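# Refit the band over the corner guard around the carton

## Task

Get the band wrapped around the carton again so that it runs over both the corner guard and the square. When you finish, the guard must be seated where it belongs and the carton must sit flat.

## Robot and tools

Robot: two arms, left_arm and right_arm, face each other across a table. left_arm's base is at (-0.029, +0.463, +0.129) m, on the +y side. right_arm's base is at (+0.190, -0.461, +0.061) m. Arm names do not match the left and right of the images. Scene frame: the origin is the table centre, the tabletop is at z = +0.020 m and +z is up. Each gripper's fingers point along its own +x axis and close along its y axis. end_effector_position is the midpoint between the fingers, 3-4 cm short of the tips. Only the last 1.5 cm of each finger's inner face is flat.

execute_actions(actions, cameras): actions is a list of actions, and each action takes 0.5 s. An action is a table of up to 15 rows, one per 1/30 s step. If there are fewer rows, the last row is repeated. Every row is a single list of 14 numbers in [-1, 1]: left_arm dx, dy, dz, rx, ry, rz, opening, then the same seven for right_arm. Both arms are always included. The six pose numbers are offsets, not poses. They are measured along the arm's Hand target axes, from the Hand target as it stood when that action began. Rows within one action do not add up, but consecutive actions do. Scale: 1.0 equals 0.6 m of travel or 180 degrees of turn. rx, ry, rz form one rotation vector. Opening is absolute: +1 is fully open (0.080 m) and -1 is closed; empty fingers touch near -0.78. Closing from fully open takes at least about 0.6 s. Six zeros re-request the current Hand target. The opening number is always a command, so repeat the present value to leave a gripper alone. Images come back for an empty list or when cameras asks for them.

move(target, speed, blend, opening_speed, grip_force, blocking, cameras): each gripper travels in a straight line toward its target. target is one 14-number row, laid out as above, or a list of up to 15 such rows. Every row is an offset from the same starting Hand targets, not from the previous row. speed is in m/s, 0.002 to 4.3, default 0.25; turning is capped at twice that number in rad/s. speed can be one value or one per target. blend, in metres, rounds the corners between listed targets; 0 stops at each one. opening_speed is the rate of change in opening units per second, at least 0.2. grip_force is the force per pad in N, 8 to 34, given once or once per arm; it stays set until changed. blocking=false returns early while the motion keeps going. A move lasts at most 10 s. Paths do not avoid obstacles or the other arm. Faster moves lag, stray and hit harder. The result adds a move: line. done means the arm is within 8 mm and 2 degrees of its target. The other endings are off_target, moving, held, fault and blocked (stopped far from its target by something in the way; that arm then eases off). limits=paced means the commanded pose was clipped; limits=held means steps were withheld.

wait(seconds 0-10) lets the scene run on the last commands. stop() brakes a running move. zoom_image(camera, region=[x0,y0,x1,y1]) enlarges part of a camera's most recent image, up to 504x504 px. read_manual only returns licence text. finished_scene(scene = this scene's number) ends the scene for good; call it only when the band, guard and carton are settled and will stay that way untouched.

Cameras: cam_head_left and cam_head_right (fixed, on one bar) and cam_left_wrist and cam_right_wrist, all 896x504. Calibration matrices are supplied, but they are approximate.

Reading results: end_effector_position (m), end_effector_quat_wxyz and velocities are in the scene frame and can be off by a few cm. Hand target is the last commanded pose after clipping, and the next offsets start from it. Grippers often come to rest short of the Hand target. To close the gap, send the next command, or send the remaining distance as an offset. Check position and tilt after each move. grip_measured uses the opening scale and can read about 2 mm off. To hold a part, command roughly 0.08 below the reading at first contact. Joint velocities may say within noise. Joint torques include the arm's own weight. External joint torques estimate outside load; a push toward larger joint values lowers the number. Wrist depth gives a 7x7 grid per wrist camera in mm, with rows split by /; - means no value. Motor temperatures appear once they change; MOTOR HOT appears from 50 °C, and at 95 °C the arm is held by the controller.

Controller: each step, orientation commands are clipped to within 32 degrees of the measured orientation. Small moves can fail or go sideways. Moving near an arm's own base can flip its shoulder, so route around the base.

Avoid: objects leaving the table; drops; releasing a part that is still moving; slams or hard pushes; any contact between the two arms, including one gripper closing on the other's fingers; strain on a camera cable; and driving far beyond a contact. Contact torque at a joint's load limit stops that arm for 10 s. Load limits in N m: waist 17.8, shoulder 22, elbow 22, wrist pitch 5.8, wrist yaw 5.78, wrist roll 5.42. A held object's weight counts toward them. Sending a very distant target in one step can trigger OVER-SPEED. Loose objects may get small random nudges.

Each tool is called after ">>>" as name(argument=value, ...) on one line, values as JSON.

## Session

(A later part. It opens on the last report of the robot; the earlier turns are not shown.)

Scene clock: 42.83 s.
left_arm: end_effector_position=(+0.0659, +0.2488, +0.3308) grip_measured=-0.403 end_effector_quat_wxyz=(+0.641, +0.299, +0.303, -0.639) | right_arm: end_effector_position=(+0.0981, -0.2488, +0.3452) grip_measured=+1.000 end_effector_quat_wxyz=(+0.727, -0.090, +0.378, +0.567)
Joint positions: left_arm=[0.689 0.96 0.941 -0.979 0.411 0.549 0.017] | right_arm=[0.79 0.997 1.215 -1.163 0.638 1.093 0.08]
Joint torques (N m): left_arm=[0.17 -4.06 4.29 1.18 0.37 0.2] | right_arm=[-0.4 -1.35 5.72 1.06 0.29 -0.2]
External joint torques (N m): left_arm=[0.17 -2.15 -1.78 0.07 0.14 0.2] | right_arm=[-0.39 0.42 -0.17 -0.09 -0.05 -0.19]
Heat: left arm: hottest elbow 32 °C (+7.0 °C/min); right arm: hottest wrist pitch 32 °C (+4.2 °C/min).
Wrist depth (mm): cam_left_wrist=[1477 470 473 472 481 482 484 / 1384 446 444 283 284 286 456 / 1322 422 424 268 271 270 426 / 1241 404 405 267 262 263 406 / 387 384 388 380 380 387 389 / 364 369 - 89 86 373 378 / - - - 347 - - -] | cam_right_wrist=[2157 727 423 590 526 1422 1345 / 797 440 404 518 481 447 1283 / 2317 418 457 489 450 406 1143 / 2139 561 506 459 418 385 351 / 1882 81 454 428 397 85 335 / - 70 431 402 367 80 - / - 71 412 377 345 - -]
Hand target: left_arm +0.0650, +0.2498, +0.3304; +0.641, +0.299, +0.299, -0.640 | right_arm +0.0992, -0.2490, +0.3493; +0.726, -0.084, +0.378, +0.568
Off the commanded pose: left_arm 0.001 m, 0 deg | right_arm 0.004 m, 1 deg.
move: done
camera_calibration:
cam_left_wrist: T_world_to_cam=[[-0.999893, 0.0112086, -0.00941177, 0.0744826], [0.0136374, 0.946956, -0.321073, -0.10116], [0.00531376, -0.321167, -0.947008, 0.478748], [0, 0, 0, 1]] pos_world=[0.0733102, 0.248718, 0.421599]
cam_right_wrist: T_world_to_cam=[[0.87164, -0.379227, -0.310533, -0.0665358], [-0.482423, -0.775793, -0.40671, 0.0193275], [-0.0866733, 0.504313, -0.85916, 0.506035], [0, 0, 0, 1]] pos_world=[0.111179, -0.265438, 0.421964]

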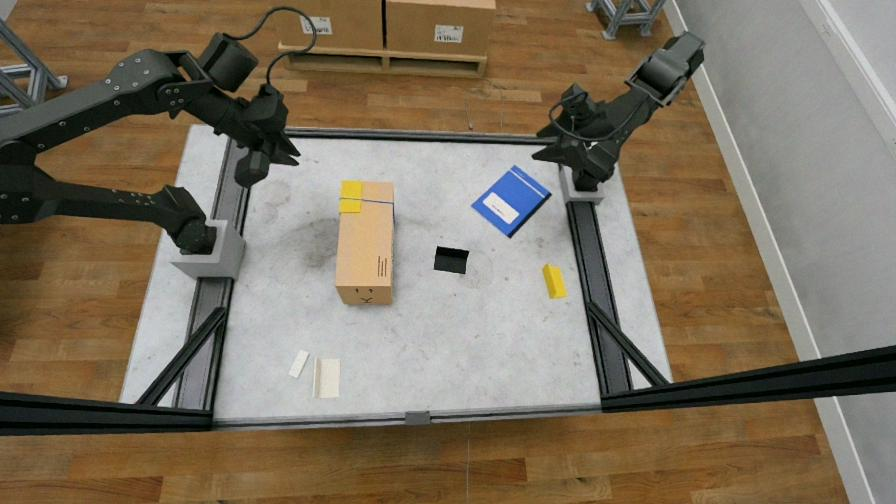

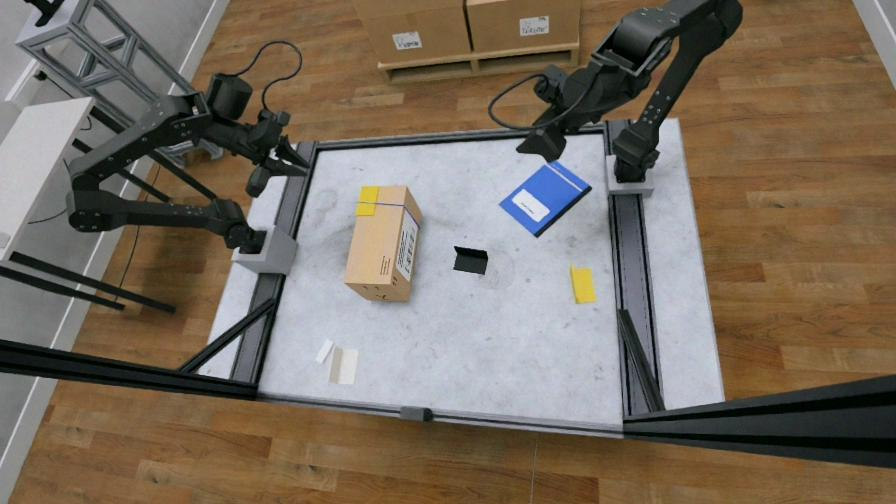

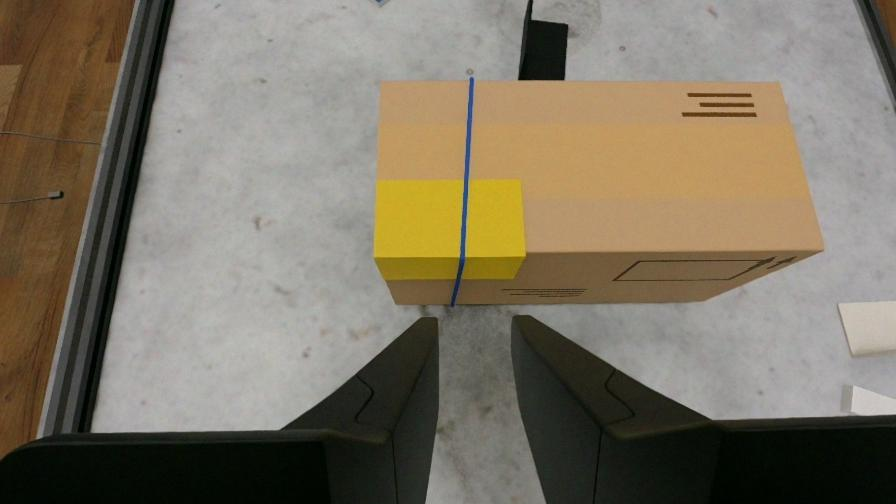

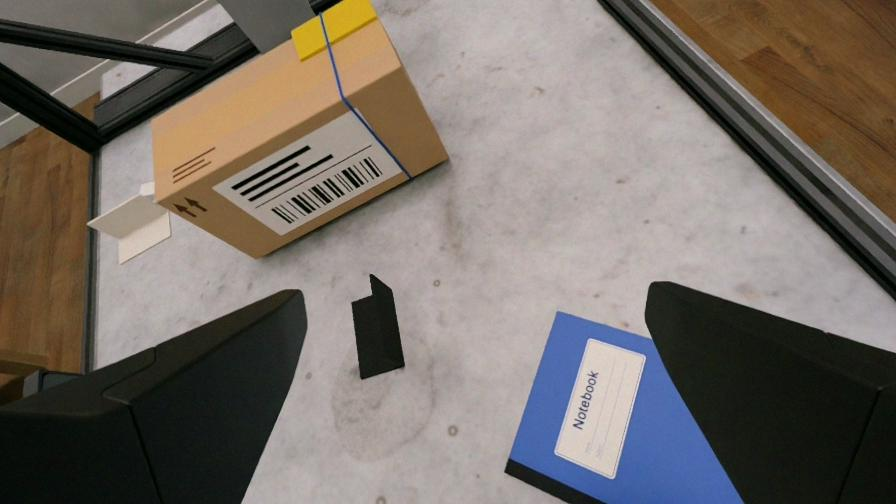

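>>> move(target=[0.3292, -0.0133, 0.1458, 0, 0.2222, 0, -0.3, 0, 0, 0, 0, 0, 0, 1], speed=0.2, cameras=["cam_left_wrist", "cam_right_wrist"])

>>> zoom_image(camera="cam_right_wrist", region=[240, 0, 460, 190])

Scene clock: 46.23 s.
left_arm: end_effector_position=(+0.0565, +0.0587, +0.2371) grip_measured=-0.303 end_effector_quat_wxyz=(+0.499, +0.500, +0.499, -0.502) | right_arm: end_effector_position=(+0.0981, -0.2488, +0.3452) grip_measured=+1.000 end_effector_quat_wxyz=(+0.727, -0.090, +0.378, +0.567)
Joint positions: left_arm=[0.221 2.132 1.89 -1.329 0.003 0.213 0.021] | right_arm=[0.79 0.997 1.215 -1.163 0.638 1.093 0.08]
Joint torques (N m): left_arm=[-0.07 -9.23 5.83 0.09 -0.1 -0.19] | right_arm=[-0.44 -1.34 5.73 1.06 0.28 -0.2]
External joint torques (N m): left_arm=[-0.08 0.11 0.38 -0.23 -0.11 -0.19] | right_arm=[-0.45 0.42 -0.19 -0.1 -0.06 -0.19]
Heat: left arm: hottest elbow 32 °C (+6.5 °C/min); right arm: hottest wrist pitch 32 °C (+3.9 °C/min).
Wrist depth (mm): cam_left_wrist=[235 236 238 240 243 245 246 / 248 250 252 253 255 258 261 / 261 264 261 210 205 201 198 / 276 278 136 134 135 139 136 / 296 296 136 136 137 141 142 / 315 315 - 146 84 149 152 / - - - 155 77 - -] | cam_right_wrist=[807 279 387 581 522 1472 1367 / 805 437 400 521 482 443 1251 / 2254 423 454 491 448 409 387 / 2139 559 504 463 416 383 358 / 1910 81 468 431 398 85 335 / - 70 435 403 373 80 - / - 71 412 379 347 - -]
Hand target: left_arm +0.0573, +0.0560, +0.2350; +0.500, +0.500, +0.500, -0.500 | right_arm +0.0992, -0.2490, +0.3493; +0.726, -0.084, +0.378, +0.568
Off the commanded pose: left_arm 0.003 m, 0 deg | right_arm 0.004 m, 1 deg.
move: done
camera_calibration:
cam_left_wrist: T_world_to_cam=[[-0.999706, 0.0240605, 0.00291449, 0.0626751], [0.0235293, 0.934668, 0.354742, -0.111197], [0.00581117, 0.354706, -0.93496, 0.286444], [0, 0, 0, 1]] pos_world=[0.0636085, 0.000820401, 0.307077]
cam_right_wrist: T_world_to_cam=[[0.87164, -0.379227, -0.310533, -0.0665358], [-0.482423, -0.775793, -0.40671, 0.0193275], [-0.0866733, 0.504313, -0.85916, 0.506035], [0, 0, 0, 1]] pos_world=[0.111179, -0.265438, 0.421964]
Images, in order (width x height): cam_left_wrist 896x504, cam_right_wrist 896x504.

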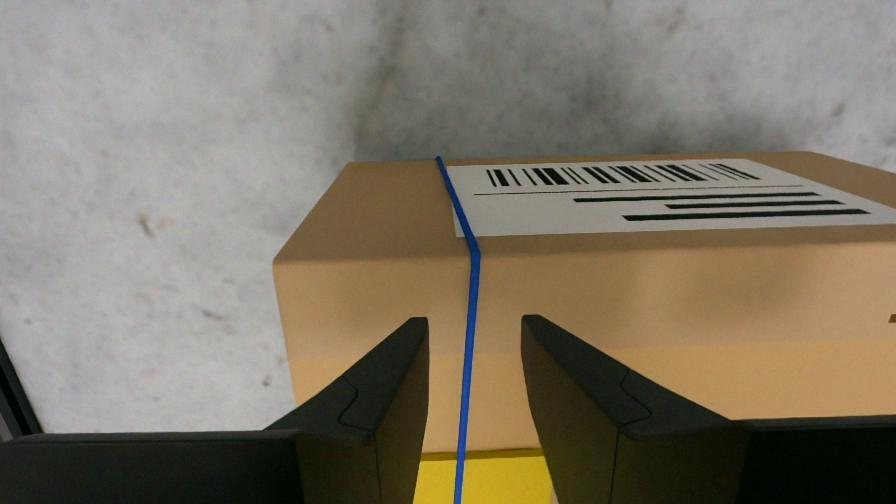

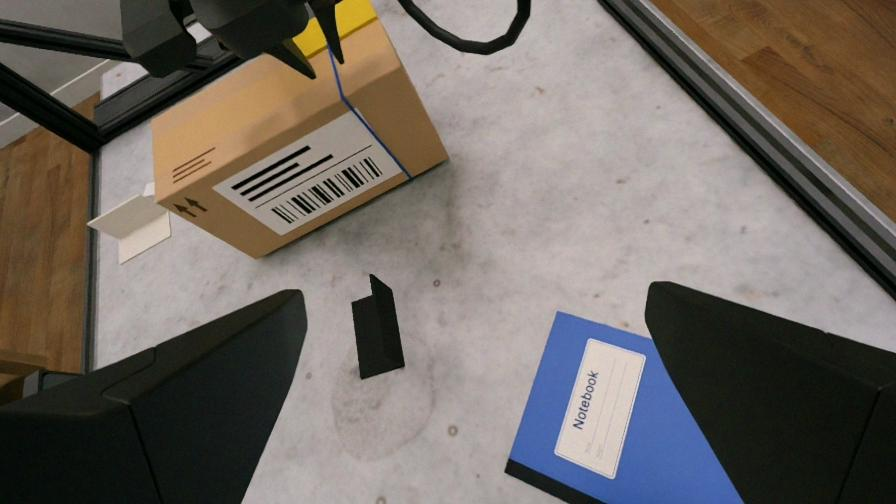

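Scaled by 2.291 from the camera's 896x504 image, which has a finer 1280x720 frame.

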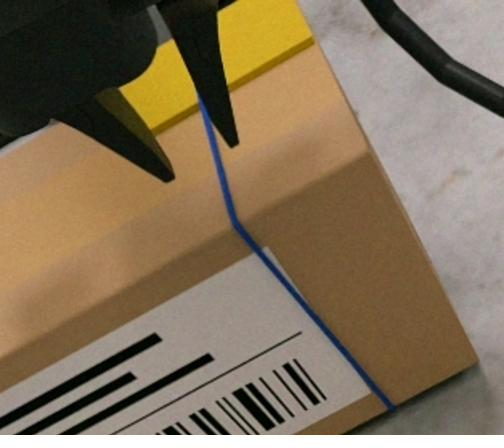

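>>> move(target=[0.0317, 0, 0, 0, 0, 0, -0.4, 0, 0, 0, 0, 0, 0, 1], speed=0.06, cameras=["cam_left_wrist", "cam_right_wrist"])

>>> zoom_image(camera="cam_right_wrist", region=[240, 0, 460, 190])

Scene clock: 47.83 s.
left_arm: end_effector_position=(+0.0574, +0.0547, +0.2229) grip_measured=-0.397 end_effector_quat_wxyz=(+0.503, +0.497, +0.495, -0.505) | right_arm: end_effector_position=(+0.0981, -0.2488, +0.3452) grip_measured=+1.000 end_effector_quat_wxyz=(+0.727, -0.090, +0.378, +0.567)
Joint positions: left_arm=[0.221 2.137 1.842 -1.259 0.003 0.213 0.017] | right_arm=[0.79 0.997 1.215 -1.163 0.638 1.093 0.08]
Joint torques (N m): left_arm=[-0.1 -9.41 3.71 0.35 -0.1 -0.2] | right_arm=[-0.35 -1.4 5.76 1.07 0.29 -0.19]
External joint torques (N m): left_arm=[-0.12 -0.13 -1.71 -0.01 -0.11 -0.19] | right_arm=[-0.36 0.31 -0.09 -0.08 -0.04 -0.18]
Heat: left arm: hottest elbow 32 °C (+6.3 °C/min); right arm: hottest wrist pitch 32 °C (+3.8 °C/min).
Wrist depth (mm): cam_left_wrist=[224 225 228 228 230 231 234 / 235 237 239 240 242 243 246 / 248 249 249 235 231 224 221 / 262 264 148 146 143 142 139 / 278 281 120 120 121 123 125 / 296 297 - 127 86 131 133 / - - - 137 - - -] | cam_right_wrist=[627 286 266 587 521 1490 1360 / 799 429 395 517 479 444 1277 / 2254 421 448 495 452 407 1137 / 2051 564 504 457 421 384 356 / 1955 81 458 431 397 85 334 / - 70 429 404 367 80 - / - 71 414 378 342 - -]
Hand target: left_arm +0.0573, +0.0561, +0.2159; +0.500, +0.500, +0.501, -0.499 | right_arm +0.0992, -0.2490, +0.3493; +0.726, -0.084, +0.378, +0.568
Off the commanded pose: left_arm 0.007 m, 1 deg | right_arm 0.004 m, 1 deg.
move: done
camera_calibration:
cam_left_wrist: T_world_to_cam=[[-0.99971, 0.0240584, -0.000741063, 0.0645443], [0.0223686, 0.93998, 0.340495, -0.0994564], [0.00888834, 0.340379, -0.940246, 0.276304], [0, 0, 0, 1]] pos_world=[0.0642944, -0.00211399, 0.293706]
cam_right_wrist: T_world_to_cam=[[0.87164, -0.379227, -0.310533, -0.0665358], [-0.482423, -0.775793, -0.40671, 0.0193275], [-0.0866733, 0.504313, -0.85916, 0.506035], [0, 0, 0, 1]] pos_world=[0.111179, -0.265438, 0.421964]
Images, in order (width x height): cam_left_wrist 896x504, cam_right_wrist 896x504.

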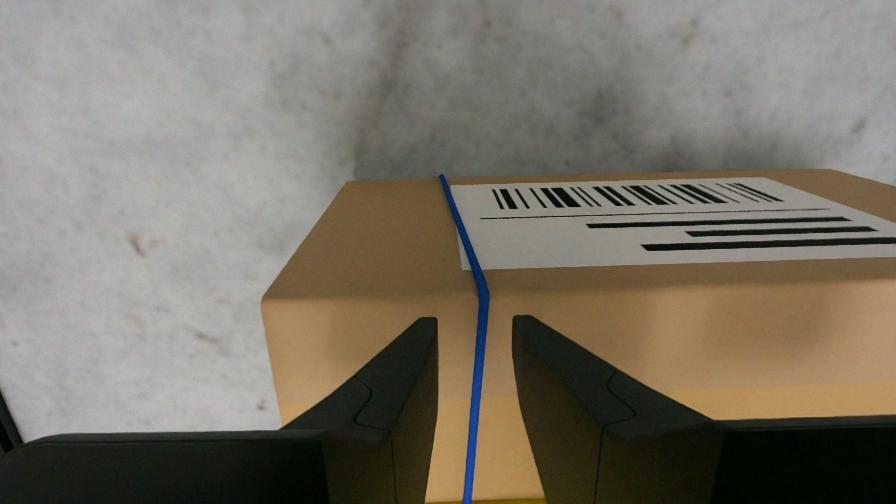

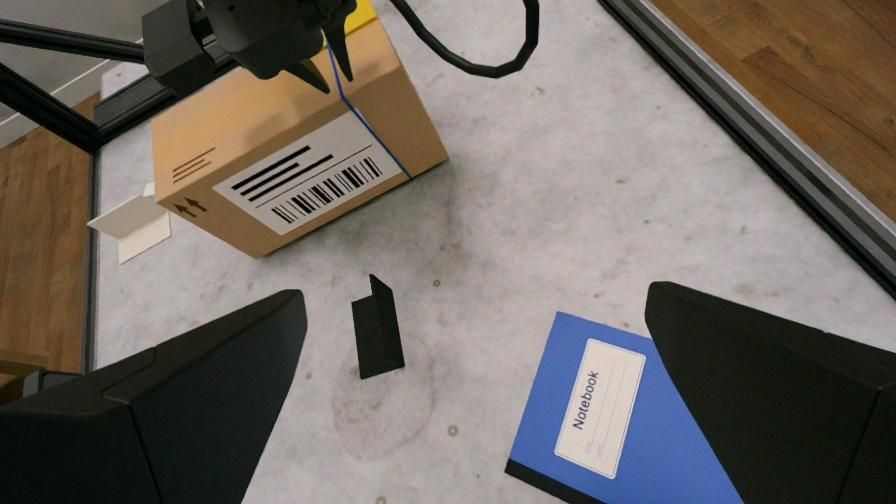

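Scaled by 2.291 from the camera's 896x504 image, which has a finer 1280x720 frame.

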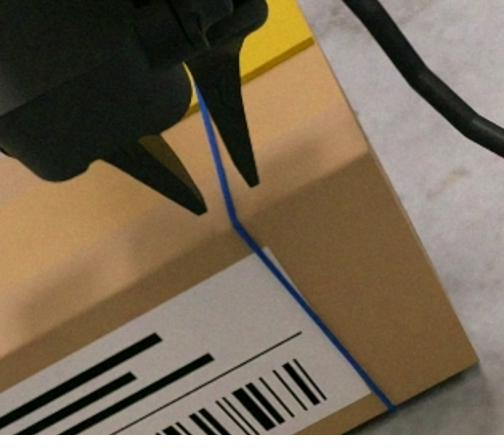

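>>> move(target=[0.01, -0.0037, -0.004, 0, 0, 0, -0.4, 0, 0, 0, 0, 0, 0, 1], speed=0.04, cameras=["cam_left_wrist", "cam_right_wrist"])

>>> zoom_image(camera="cam_right_wrist", region=[290, 50, 400, 140])

Scene clock: 49.17 s.
left_arm: end_effector_position=(+0.0559, +0.0568, +0.2137) grip_measured=-0.397 end_effector_quat_wxyz=(+0.502, +0.498, +0.497, -0.503) | right_arm: end_effector_position=(+0.0981, -0.2488, +0.3452) grip_measured=+1.000 end_effector_quat_wxyz=(+0.727, -0.090, +0.378, +0.567)
Joint positions: left_arm=[0.219 2.137 1.805 -1.231 0.002 0.209 0.017] | right_arm=[0.79 0.997 1.215 -1.163 0.638 1.093 0.08]
Joint torques (N m): left_arm=[-0.25 -10.5 3.46 0.4 -0.07 -0.19] | right_arm=[-0.43 -1.38 5.7 1.06 0.3 -0.19]
External joint torques (N m): left_arm=[-0.25 -1.1 -2 0.06 -0.09 -0.19] | right_arm=[-0.42 0.37 -0.18 -0.08 -0.05 -0.18]
Heat: left arm: hottest elbow 32 °C (+6.1 °C/min); right arm: hottest wrist pitch 32 °C (+3.7 °C/min).
Wrist depth (mm): cam_left_wrist=[215 218 219 221 222 223 225 / 227 229 230 232 234 236 237 / 239 241 240 221 216 212 209 / 253 256 140 139 136 144 132 / 269 272 112 112 112 115 115 / 289 289 - 119 86 121 123 / - - - 128 - - -] | cam_right_wrist=[2068 296 260 583 521 1481 1331 / 797 437 394 514 486 442 1270 / 2406 418 448 491 446 408 1175 / 2103 571 500 463 418 386 355 / 1925 81 460 421 398 85 333 / - 70 430 402 367 80 - / - 71 410 379 343 - -]
Hand target: left_arm +0.0550, +0.0584, +0.2099; +0.500, +0.500, +0.501, -0.500 | right_arm +0.0992, -0.2490, +0.3493; +0.726, -0.084, +0.378, +0.568
Off the commanded pose: left_arm 0.004 m, 1 deg | right_arm 0.004 m, 1 deg.
move: done
camera_calibration:
cam_left_wrist: T_world_to_cam=[[-0.999748, 0.0224353, 0.000472521, 0.0628634], [0.0211973, 0.937252, 0.348007, -0.0996898], [0.00736475, 0.347929, -0.937492, 0.26606], [0, 0, 0, 1]] pos_world=[0.0630013, -0.000545907, 0.284092]
cam_right_wrist: T_world_to_cam=[[0.87164, -0.379227, -0.310533, -0.0665358], [-0.482423, -0.775793, -0.40671, 0.0193275], [-0.0866733, 0.504313, -0.85916, 0.506035], [0, 0, 0, 1]] pos_world=[0.111179, -0.265438, 0.421964]
Images, in order (width x height): cam_left_wrist 896x504, cam_right_wrist 896x504.

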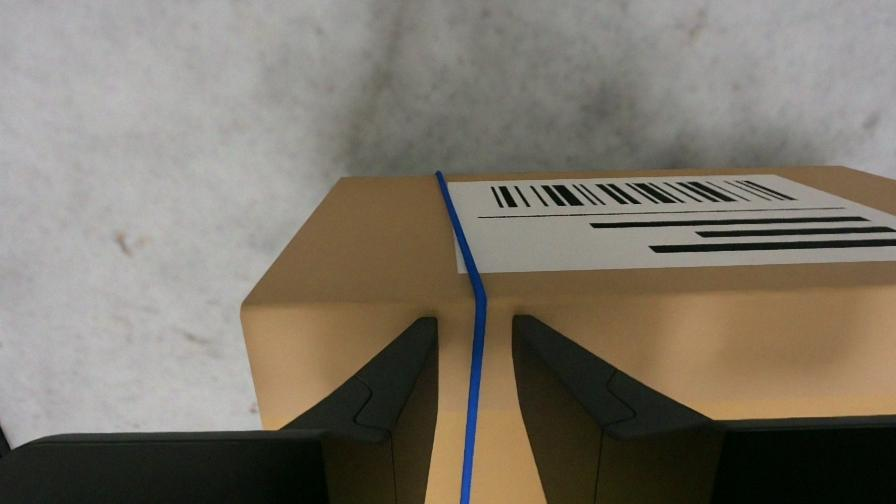

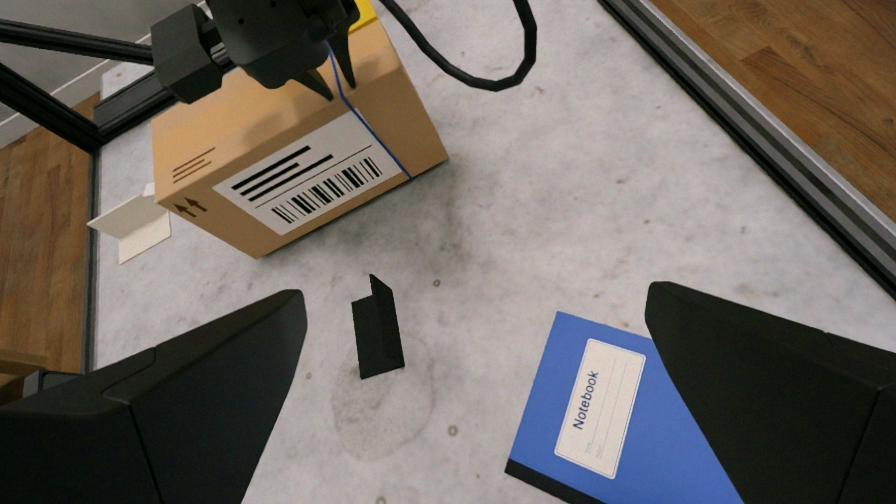

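Scaled by 4.582 from the camera's 896x504 image, which has a finer 1280x720 frame.

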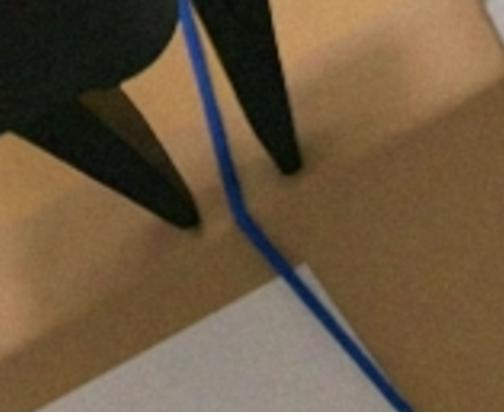

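>>> move(target=[0.0042, 0, -0.005, 0, 0, 0, -0.4, 0, 0, 0, 0, 0, 0, 1], speed=0.02, cameras=["cam_left_wrist", "cam_right_wrist"])

>>> zoom_image(camera="cam_right_wrist", region=[290, 50, 400, 140])

Scene clock: 50.23 s.
left_arm: end_effector_position=(+0.0558, +0.0576, +0.2118) grip_measured=-0.397 end_effector_quat_wxyz=(+0.503, +0.497, +0.496, -0.504) | right_arm: end_effector_position=(+0.0981, -0.2488, +0.3452) grip_measured=+1.000 end_effector_quat_wxyz=(+0.727, -0.090, +0.378, +0.567)
Joint positions: left_arm=[0.219 2.13 1.787 -1.215 0.002 0.209 0.017] | right_arm=[0.79 0.997 1.215 -1.163 0.638 1.093 0.08]
Joint torques (N m): left_arm=[-0.11 -10.96 2.69 0.39 -0.05 -0.14] | right_arm=[-0.41 -1.35 5.68 1.06 0.28 -0.17]
External joint torques (N m): left_arm=[-0.08 -1.68 -2.76 0.03 -0.08 -0.14] | right_arm=[-0.42 0.37 -0.14 -0.08 -0.04 -0.15]
Heat: left arm: hottest elbow 32 °C (+6.0 °C/min); right arm: hottest wrist pitch 32 °C (+3.6 °C/min).
Wrist depth (mm): cam_left_wrist=[217 218 220 221 222 224 225 / 228 229 232 232 233 236 236 / 240 241 240 225 220 216 211 / 254 253 140 139 137 145 133 / 268 270 112 112 112 114 114 / 286 286 - 118 86 120 122 / - - - 128 - - -] | cam_right_wrist=[2254 299 262 581 516 1446 1338 / 747 427 396 514 480 436 1270 / 2317 417 456 488 452 410 1186 / 2103 560 506 460 418 385 350 / 1970 81 463 430 397 85 333 / - 70 429 402 369 80 - / - 71 416 379 345 - -]
Hand target: left_arm +0.0550, +0.0614, +0.2076; +0.500, +0.500, +0.500, -0.500 | right_arm +0.0992, -0.2490, +0.3493; +0.726, -0.084, +0.378, +0.568
Off the commanded pose: left_arm 0.006 m, 1 deg | right_arm 0.004 m, 1 deg.
move: done
camera_calibration:
cam_left_wrist: T_world_to_cam=[[-0.999747, 0.0224822, -0.000985783, 0.063045], [0.0207722, 0.938783, 0.343881, -0.0989549], [0.00865666, 0.343774, -0.939013, 0.264438], [0, 0, 0, 1]] pos_world=[0.0627954, 0.000573044, 0.282401]
cam_right_wrist: T_world_to_cam=[[0.87164, -0.379227, -0.310533, -0.0665358], [-0.482423, -0.775793, -0.40671, 0.0193275], [-0.0866733, 0.504313, -0.85916, 0.506035], [0, 0, 0, 1]] pos_world=[0.111179, -0.265438, 0.421964]
Images, in order (width x height): cam_left_wrist 896x504, cam_right_wrist 896x504.

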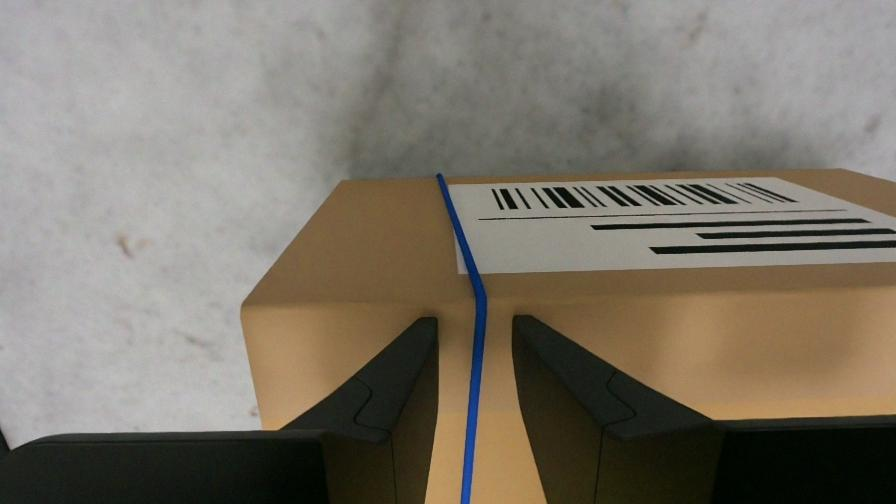

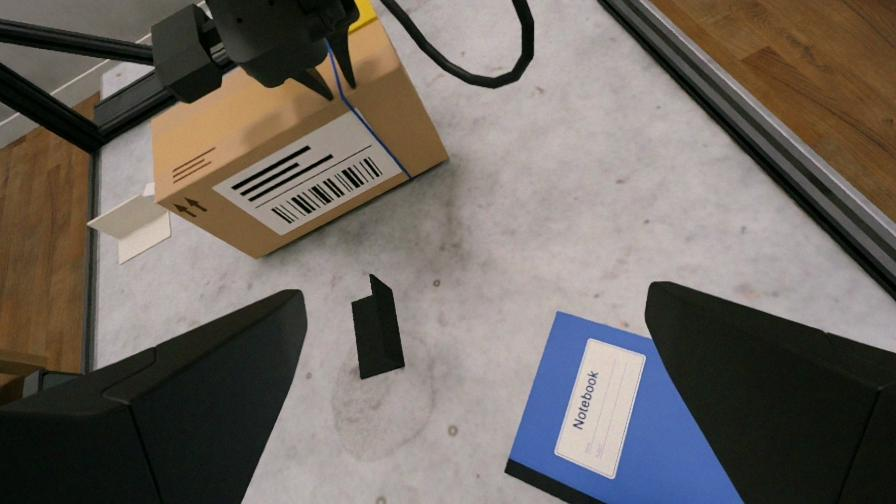

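Scaled by 4.582 from the camera's 896x504 image, which has a finer 1280x720 frame.

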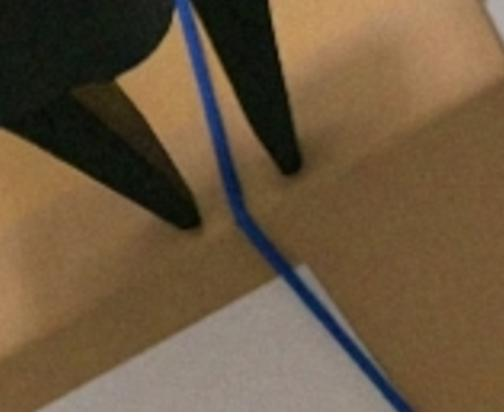

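>>> move(target=[-0.002, 0, 0, 0, 0, 0, -1, 0, 0, 0, 0, 0, 0, 1], speed=0.02, opening_speed=0.8, cameras=["cam_left_wrist", "cam_right_wrist"])

>>> zoom_image(camera="cam_right_wrist", region=[290, 50, 400, 140])

Scene clock: 51.50 s.
left_arm: end_effector_position=(+0.0572, +0.0578, +0.2119) grip_measured=-0.769 end_effector_quat_wxyz=(+0.505, +0.498, +0.495, -0.502) | right_arm: end_effector_position=(+0.0981, -0.2488, +0.3452) grip_measured=+1.000 end_effector_quat_wxyz=(+0.727, -0.090, +0.378, +0.567)
Joint positions: left_arm=[0.22 2.13 1.787 -1.214 -0.003 0.209 0] | right_arm=[0.79 0.997 1.215 -1.163 0.638 1.093 0.08]
Joint torques (N m): left_arm=[-0.22 -11.01 3.02 0.06 0.12 -0.14] | right_arm=[-0.37 -1.36 5.72 1.07 0.29 -0.19]
External joint torques (N m): left_arm=[-0.22 -1.86 -2.34 -0.28 0.1 -0.14] | right_arm=[-0.37 0.41 -0.15 -0.07 -0.04 -0.18]
Heat: left arm: hottest elbow 32 °C (+5.8 °C/min); right arm: hottest wrist pitch 32 °C (+3.5 °C/min).
Wrist depth (mm): cam_left_wrist=[218 219 220 221 222 223 224 / 228 230 231 232 234 234 236 / 241 243 242 223 220 216 211 / 254 256 140 139 137 145 133 / 269 271 112 111 113 114 114 / 287 289 117 76 117 121 122 / - - - - - - -] | cam_right_wrist=[- 298 263 579 521 1455 1367 / 715 425 394 516 484 442 1303 / 2317 421 461 490 448 408 1159 / 2157 561 507 463 421 387 351 / 1925 81 457 428 395 85 333 / - 70 434 406 369 80 - / - 71 414 377 344 - -]
Hand target: left_arm +0.0550, +0.0614, +0.2088; +0.500, +0.500, +0.500, -0.500 | right_arm +0.0992, -0.2490, +0.3493; +0.726, -0.084, +0.378, +0.568
Off the commanded pose: left_arm 0.005 m, 1 deg | right_arm 0.004 m, 1 deg.
move: done
camera_calibration:
cam_left_wrist: T_world_to_cam=[[-0.999762, 0.020947, -0.00606147, 0.0655595], [0.017586, 0.938852, 0.343871, -0.098939], [0.0128939, 0.343682, -0.938997, 0.264314], [0, 0, 0, 1]] pos_world=[0.0638759, 0.000675974, 0.282609]
cam_right_wrist: T_world_to_cam=[[0.87164, -0.379227, -0.310533, -0.0665358], [-0.482423, -0.775793, -0.40671, 0.0193275], [-0.0866733, 0.504313, -0.85916, 0.506035], [0, 0, 0, 1]] pos_world=[0.111179, -0.265438, 0.421964]
Images, in order (width x height): cam_left_wrist 896x504, cam_right_wrist 896x504.

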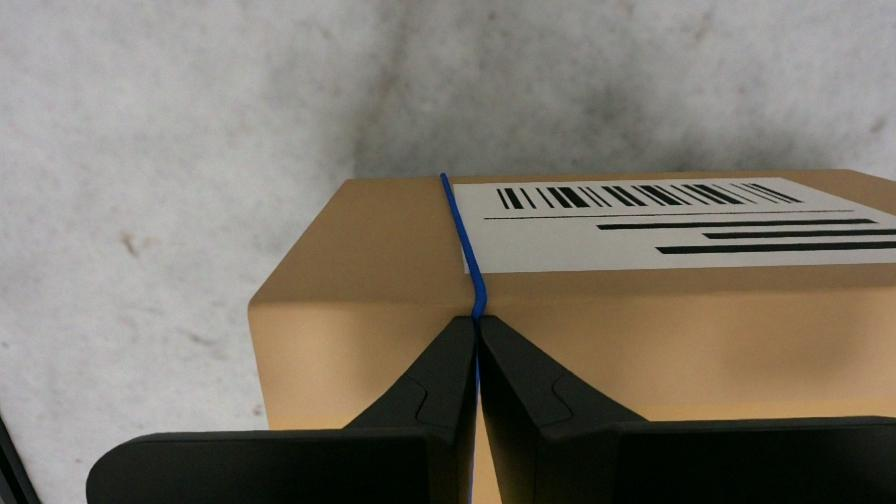

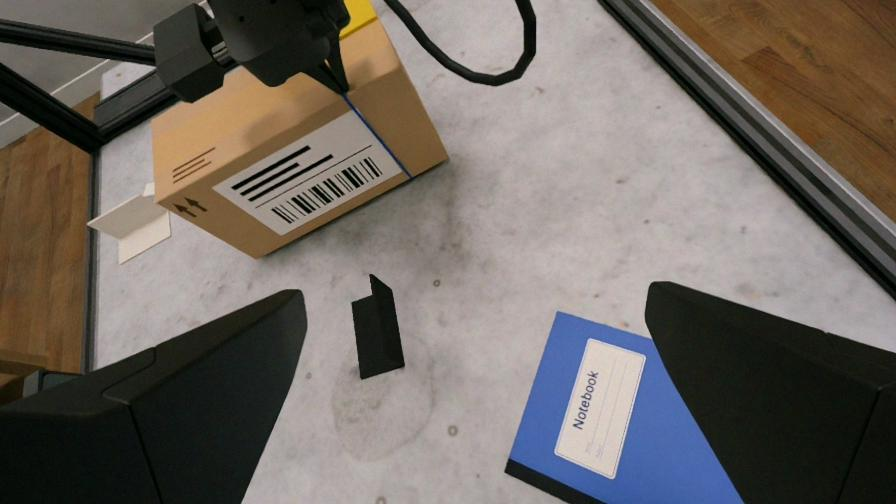

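Scaled by 4.582 from the camera's 896x504 image, which has a finer 1280x720 frame.

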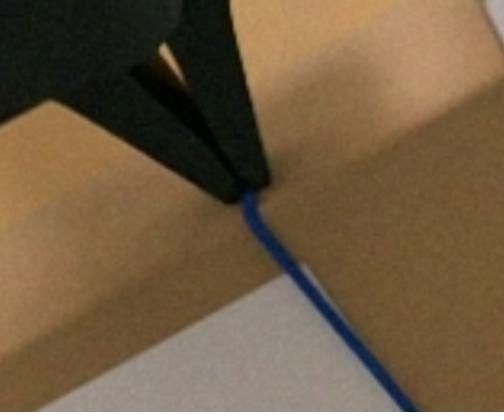

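>>> move(target=[[-0.037, 0.0033, 0.0233, 0, 0, 0, -1, 0, 0, 0, 0, 0, 0, 1], [-0.037, 0.0242, 0.0233, 0, 0, 0, -1, 0, 0, 0, 0, 0, 0, 1]], speed=0.06, cameras=["cam_left_wrist", "cam_right_wrist", "cam_head_right"])

>>> zoom_image(camera="cam_right_wrist", region=[240, 0, 460, 190])

Scene clock: 53.30 s.
left_arm: end_effector_position=(+0.0678, +0.0526, +0.2272) grip_measured=-0.770 end_effector_quat_wxyz=(+0.495, +0.503, +0.507, -0.495) | right_arm: end_effector_position=(+0.0981, -0.2488, +0.3452) grip_measured=+1.000 end_effector_quat_wxyz=(+0.727, -0.090, +0.378, +0.567)
Joint positions: left_arm=[0.243 2.191 1.945 -1.345 -0.001 0.227 0] | right_arm=[0.79 0.997 1.215 -1.163 0.638 1.093 0.08]
Joint torques (N m): left_arm=[0.11 -10.59 6.77 0.23 0.03 0.18] | right_arm=[-0.42 -1.4 5.77 1.08 0.31 -0.21]
External joint torques (N m): left_arm=[0.19 -0.9 1.31 -0.07 0.01 0.18] | right_arm=[-0.43 0.38 -0.09 -0.05 -0.03 -0.19]
Heat: left arm: hottest elbow 32 °C (+5.6 °C/min); right arm: hottest wrist pitch 32 °C (+3.4 °C/min).
Wrist depth (mm): cam_left_wrist=[223 224 227 229 231 232 236 / 235 237 240 241 245 246 249 / 250 253 252 218 215 212 211 / 265 268 155 144 142 141 139 / 285 287 124 122 126 128 129 / 303 307 - 76 132 138 138 / - - - - - - -] | cam_right_wrist=[652 287 256 577 514 1481 1353 / 2317 437 402 521 481 439 1258 / 2317 418 455 493 448 408 1209 / 2085 569 502 458 420 384 356 / 1896 81 451 431 398 85 334 / - 70 430 401 367 80 - / - 71 410 378 351 - -]
Hand target: left_arm +0.0696, +0.0474, +0.2308; +0.500, +0.500, +0.501, -0.499 | right_arm +0.0992, -0.2490, +0.3493; +0.726, -0.084, +0.378, +0.568
Off the commanded pose: left_arm 0.007 m, 1 deg | right_arm 0.004 m, 1 deg.
move: done
camera_calibration:
cam_left_wrist: T_world_to_cam=[[-0.999863, 0.015948, 0.00431998, 0.0742431], [0.0164051, 0.927064, 0.374544, -0.105909], [0.00196834, 0.374564, -0.927199, 0.276741], [0, 0, 0, 1]] pos_world=[0.0754256, -0.0066573, 0.295941]
cam_right_wrist: T_world_to_cam=[[0.87164, -0.379227, -0.310533, -0.0665358], [-0.482423, -0.775793, -0.40671, 0.0193275], [-0.0866733, 0.504313, -0.85916, 0.506035], [0, 0, 0, 1]] pos_world=[0.111179, -0.265438, 0.421964]
Images, in order (width x height): cam_head_right 896x504, cam_left_wrist 896x504, cam_right_wrist 896x504.

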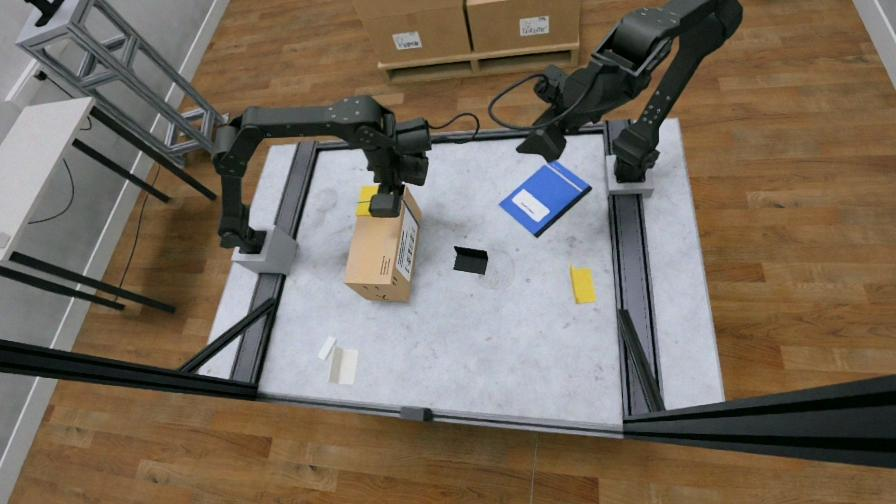

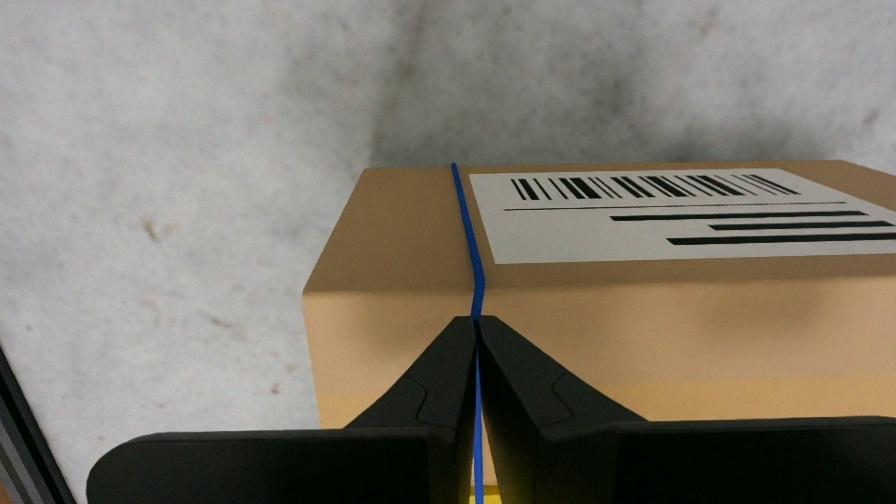

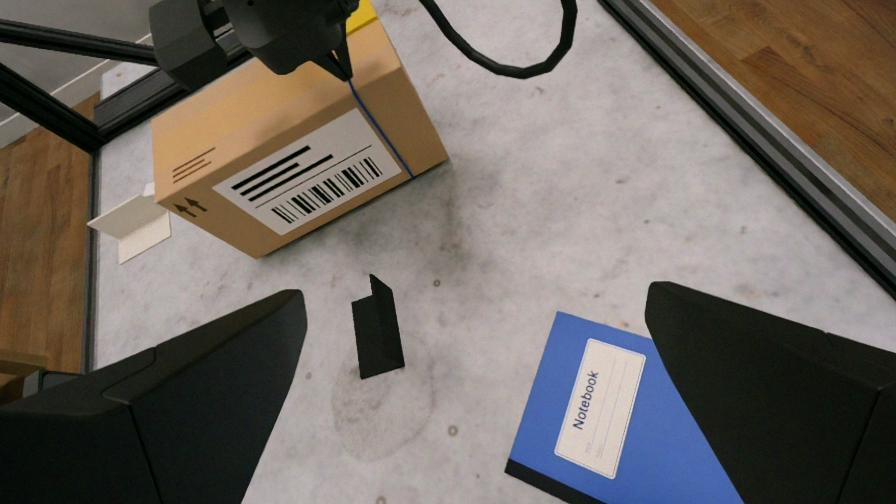

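Scaled by 2.291 from the camera's 896x504 image, which has a finer 1280x720 frame.

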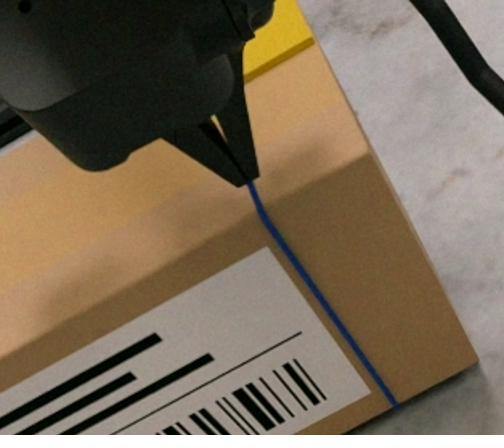

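>>> move(target=[0.0308, 0, -0.0142, 0, 0, 0, -1, 0, 0, 0, 0, 0, 0, 1], speed=0.05, cameras=["cam_left_wrist", "cam_right_wrist"])

>>> zoom_image(camera="cam_right_wrist", region=[290, 50, 400, 140])

Scene clock: 56.93 s.
left_arm: end_effector_position=(+0.0690, +0.0532, +0.2129) grip_measured=-0.770 end_effector_quat_wxyz=(+0.501, +0.499, +0.500, -0.499) | right_arm: end_effector_position=(+0.0981, -0.2488, +0.3452) grip_measured=+1.000 end_effector_quat_wxyz=(+0.727, -0.090, +0.378, +0.567)
Joint positions: left_arm=[0.246 2.171 1.856 -1.254 -0.001 0.232 0] | right_arm=[0.79 0.997 1.215 -1.163 0.638 1.093 0.08]
Joint torques (N m): left_arm=[0.26 -12.08 3.01 0.41 0.04 0.18] | right_arm=[-0.44 -1.38 5.74 1.07 0.29 -0.22]
External joint torques (N m): left_arm=[0.26 -2.44 -2.49 0.07 0.03 0.18] | right_arm=[-0.46 0.4 -0.12 -0.07 -0.04 -0.2]
Heat: left arm: hottest shoulder 33 °C (+8.4 °C/min); right arm: hottest wrist pitch 32 °C (+3.2 °C/min).
Wrist depth (mm): cam_left_wrist=[216 217 218 220 222 223 225 / 226 229 230 232 233 235 237 / 239 241 241 239 232 229 227 / 253 255 251 148 147 145 144 / 269 272 115 113 114 115 116 / 288 290 - 75 118 121 123 / - - - - - - -] | cam_right_wrist=[618 296 250 582 507 1455 1375 / 2361 426 399 512 479 443 1277 / 2361 416 449 490 450 410 1153 / 2034 562 506 460 416 385 356 / 1750 81 457 429 397 85 331 / - 70 433 402 367 80 - / - 71 412 379 345 - -]
Hand target: left_arm +0.0695, +0.0560, +0.2124; +0.500, +0.500, +0.501, -0.500 | right_arm +0.0992, -0.2490, +0.3493; +0.726, -0.084, +0.378, +0.568
Off the commanded pose: left_arm 0.003 m, 0 deg | right_arm 0.004 m, 1 deg.
move: done
camera_calibration:
cam_left_wrist: T_world_to_cam=[[-0.999839, 0.0179115, -0.000976325, 0.0765491], [0.0163991, 0.934764, 0.354892, -0.0972771], [0.00726926, 0.354818, -0.934907, 0.265573], [0, 0, 0, 1]] pos_world=[0.0762015, -0.00467006, 0.282883]
cam_right_wrist: T_world_to_cam=[[0.87164, -0.379227, -0.310533, -0.0665358], [-0.482423, -0.775793, -0.40671, 0.0193275], [-0.0866733, 0.504313, -0.85916, 0.506035], [0, 0, 0, 1]] pos_world=[0.111179, -0.265438, 0.421964]
Images, in order (width x height): cam_left_wrist 896x504, cam_right_wrist 896x504.

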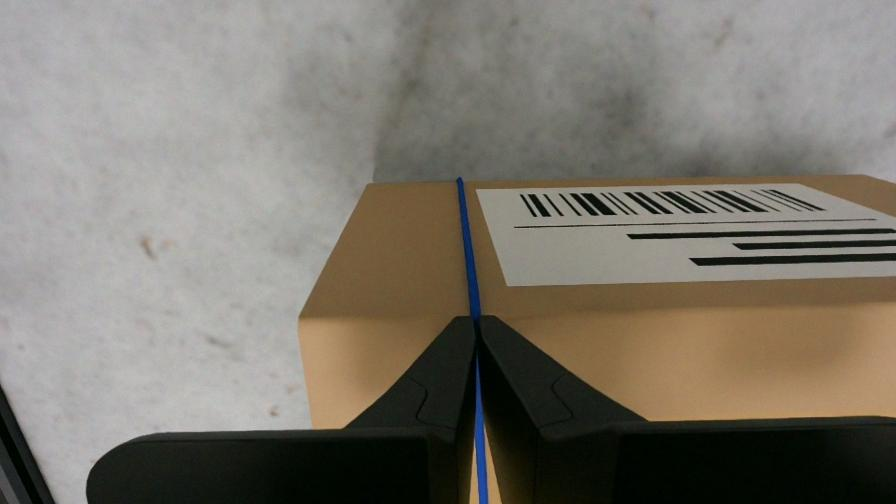

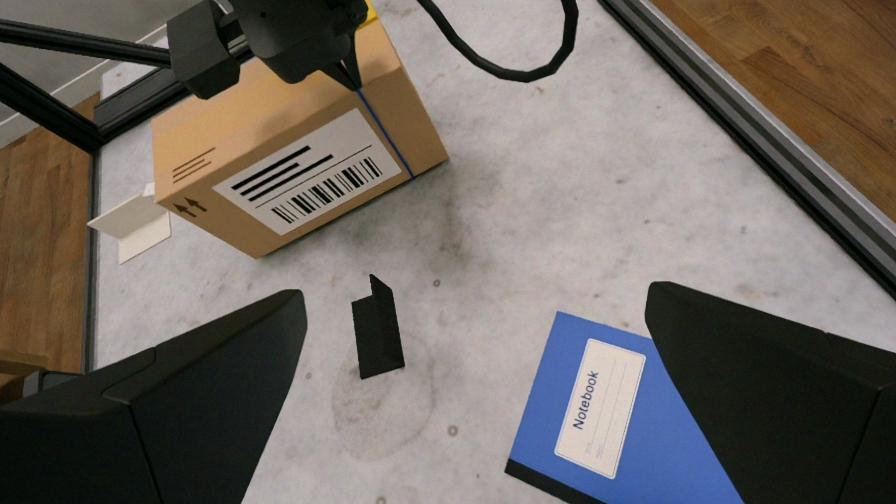

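Scaled by 4.582 from the camera's 896x504 image, which has a finer 1280x720 frame.

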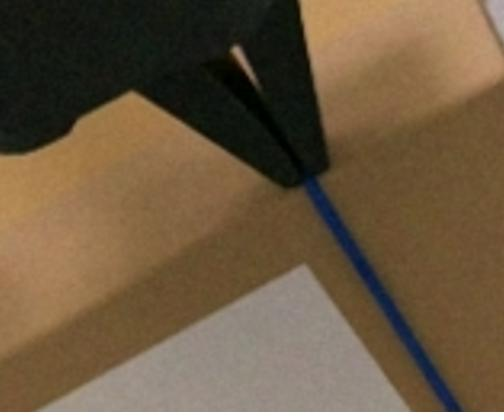

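>>> move(target=[-0.002, -0.005, -0.004, 0, 0, 0, -1, 0, 0, 0, 0, 0, 0, 1], speed=0.03, cameras=["cam_left_wrist", "cam_right_wrist"])

>>> zoom_image(camera="cam_right_wrist", region=[240, 0, 460, 190])

Scene clock: 57.97 s.
left_arm: end_effector_position=(+0.0686, +0.0540, +0.2132) grip_measured=-0.770 end_effector_quat_wxyz=(+0.503, +0.498, +0.498, -0.501) | right_arm: end_effector_position=(+0.0981, -0.2488, +0.3452) grip_measured=+1.000 end_effector_quat_wxyz=(+0.727, -0.090, +0.378, +0.567)
Joint positions: left_arm=[0.246 2.161 1.842 -1.244 -0.001 0.232 0] | right_arm=[0.79 0.997 1.215 -1.163 0.638 1.093 0.08]
Joint torques (N m): left_arm=[-0.24 -12.47 2.73 -0.04 0.04 -0.03] | right_arm=[-0.44 -1.38 5.67 1.05 0.28 -0.2]
External joint torques (N m): left_arm=[-0.25 -2.96 -2.73 -0.38 0.03 -0.03] | right_arm=[-0.43 0.42 -0.25 -0.1 -0.06 -0.19]
Heat: left arm: hottest shoulder 33 °C (+8.3 °C/min); right arm: hottest wrist pitch 32 °C (+3.1 °C/min).
Wrist depth (mm): cam_left_wrist=[216 218 219 220 222 223 225 / 228 229 230 232 234 236 237 / 239 242 242 239 242 232 230 / 253 255 251 149 147 146 144 / 269 270 115 113 114 115 116 / 287 289 - 76 117 121 123 / - - - - - - -] | cam_right_wrist=[599 298 253 575 512 1455 1367 / 751 436 396 518 485 440 1303 / 2195 420 453 491 448 410 1175 / 2157 562 505 460 421 382 359 / 1910 81 460 427 399 85 333 / - 70 428 403 367 80 - / - 71 413 377 345 - -]
Hand target: left_arm +0.0665, +0.0583, +0.2136; +0.500, +0.500, +0.500, -0.500 | right_arm +0.0992, -0.2490, +0.3493; +0.726, -0.084, +0.378, +0.568
Off the commanded pose: left_arm 0.005 m, 1 deg | right_arm 0.004 m, 1 deg.
move: done
camera_calibration:
cam_left_wrist: T_world_to_cam=[[-0.999829, 0.0183061, -0.00253147, 0.0764606], [0.0162685, 0.936851, 0.34935, -0.0971364], [0.00876683, 0.349249, -0.936989, 0.266136], [0, 0, 0, 1]] pos_world=[0.0756946, -0.0033452, 0.283495]
cam_right_wrist: T_world_to_cam=[[0.87164, -0.379227, -0.310533, -0.0665358], [-0.482423, -0.775793, -0.40671, 0.0193275], [-0.0866733, 0.504313, -0.85916, 0.506035], [0, 0, 0, 1]] pos_world=[0.111179, -0.265438, 0.421964]
Images, in order (width x height): cam_left_wrist 896x504, cam_right_wrist 896x504.

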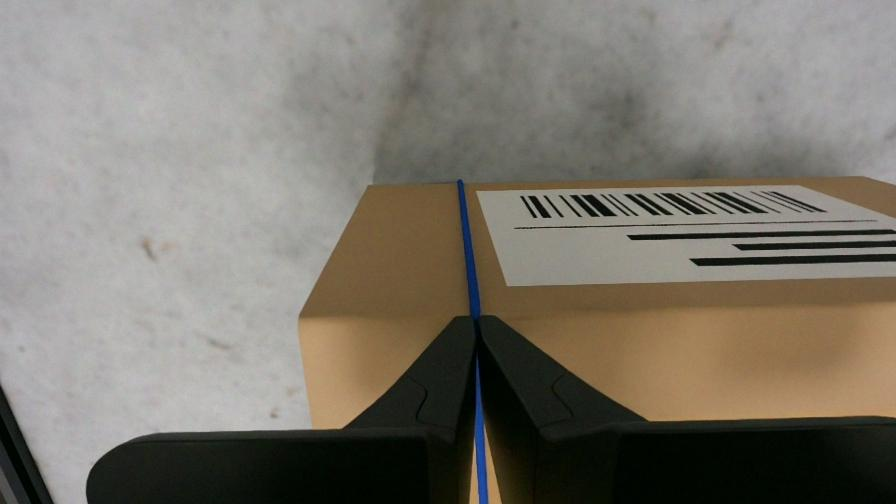

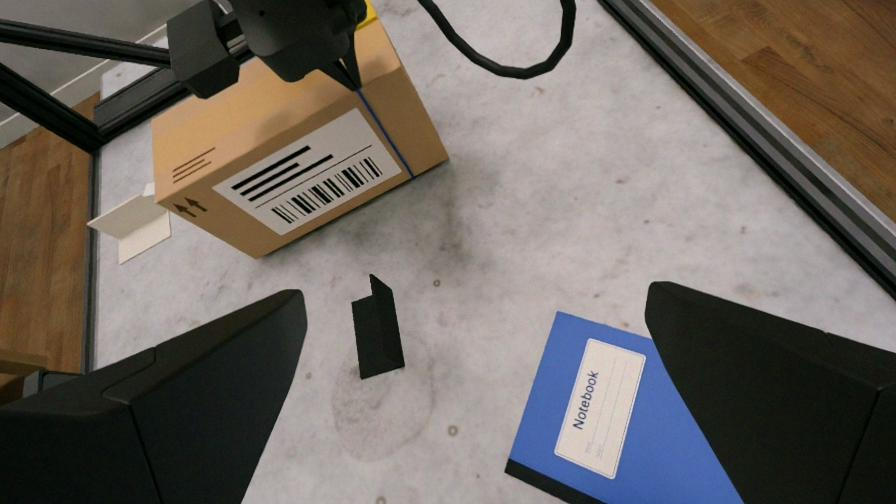

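Scaled by 2.291 from the camera's 896x504 image, which has a finer 1280x720 frame.

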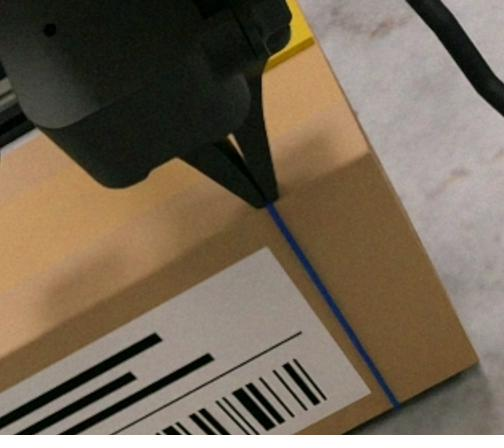

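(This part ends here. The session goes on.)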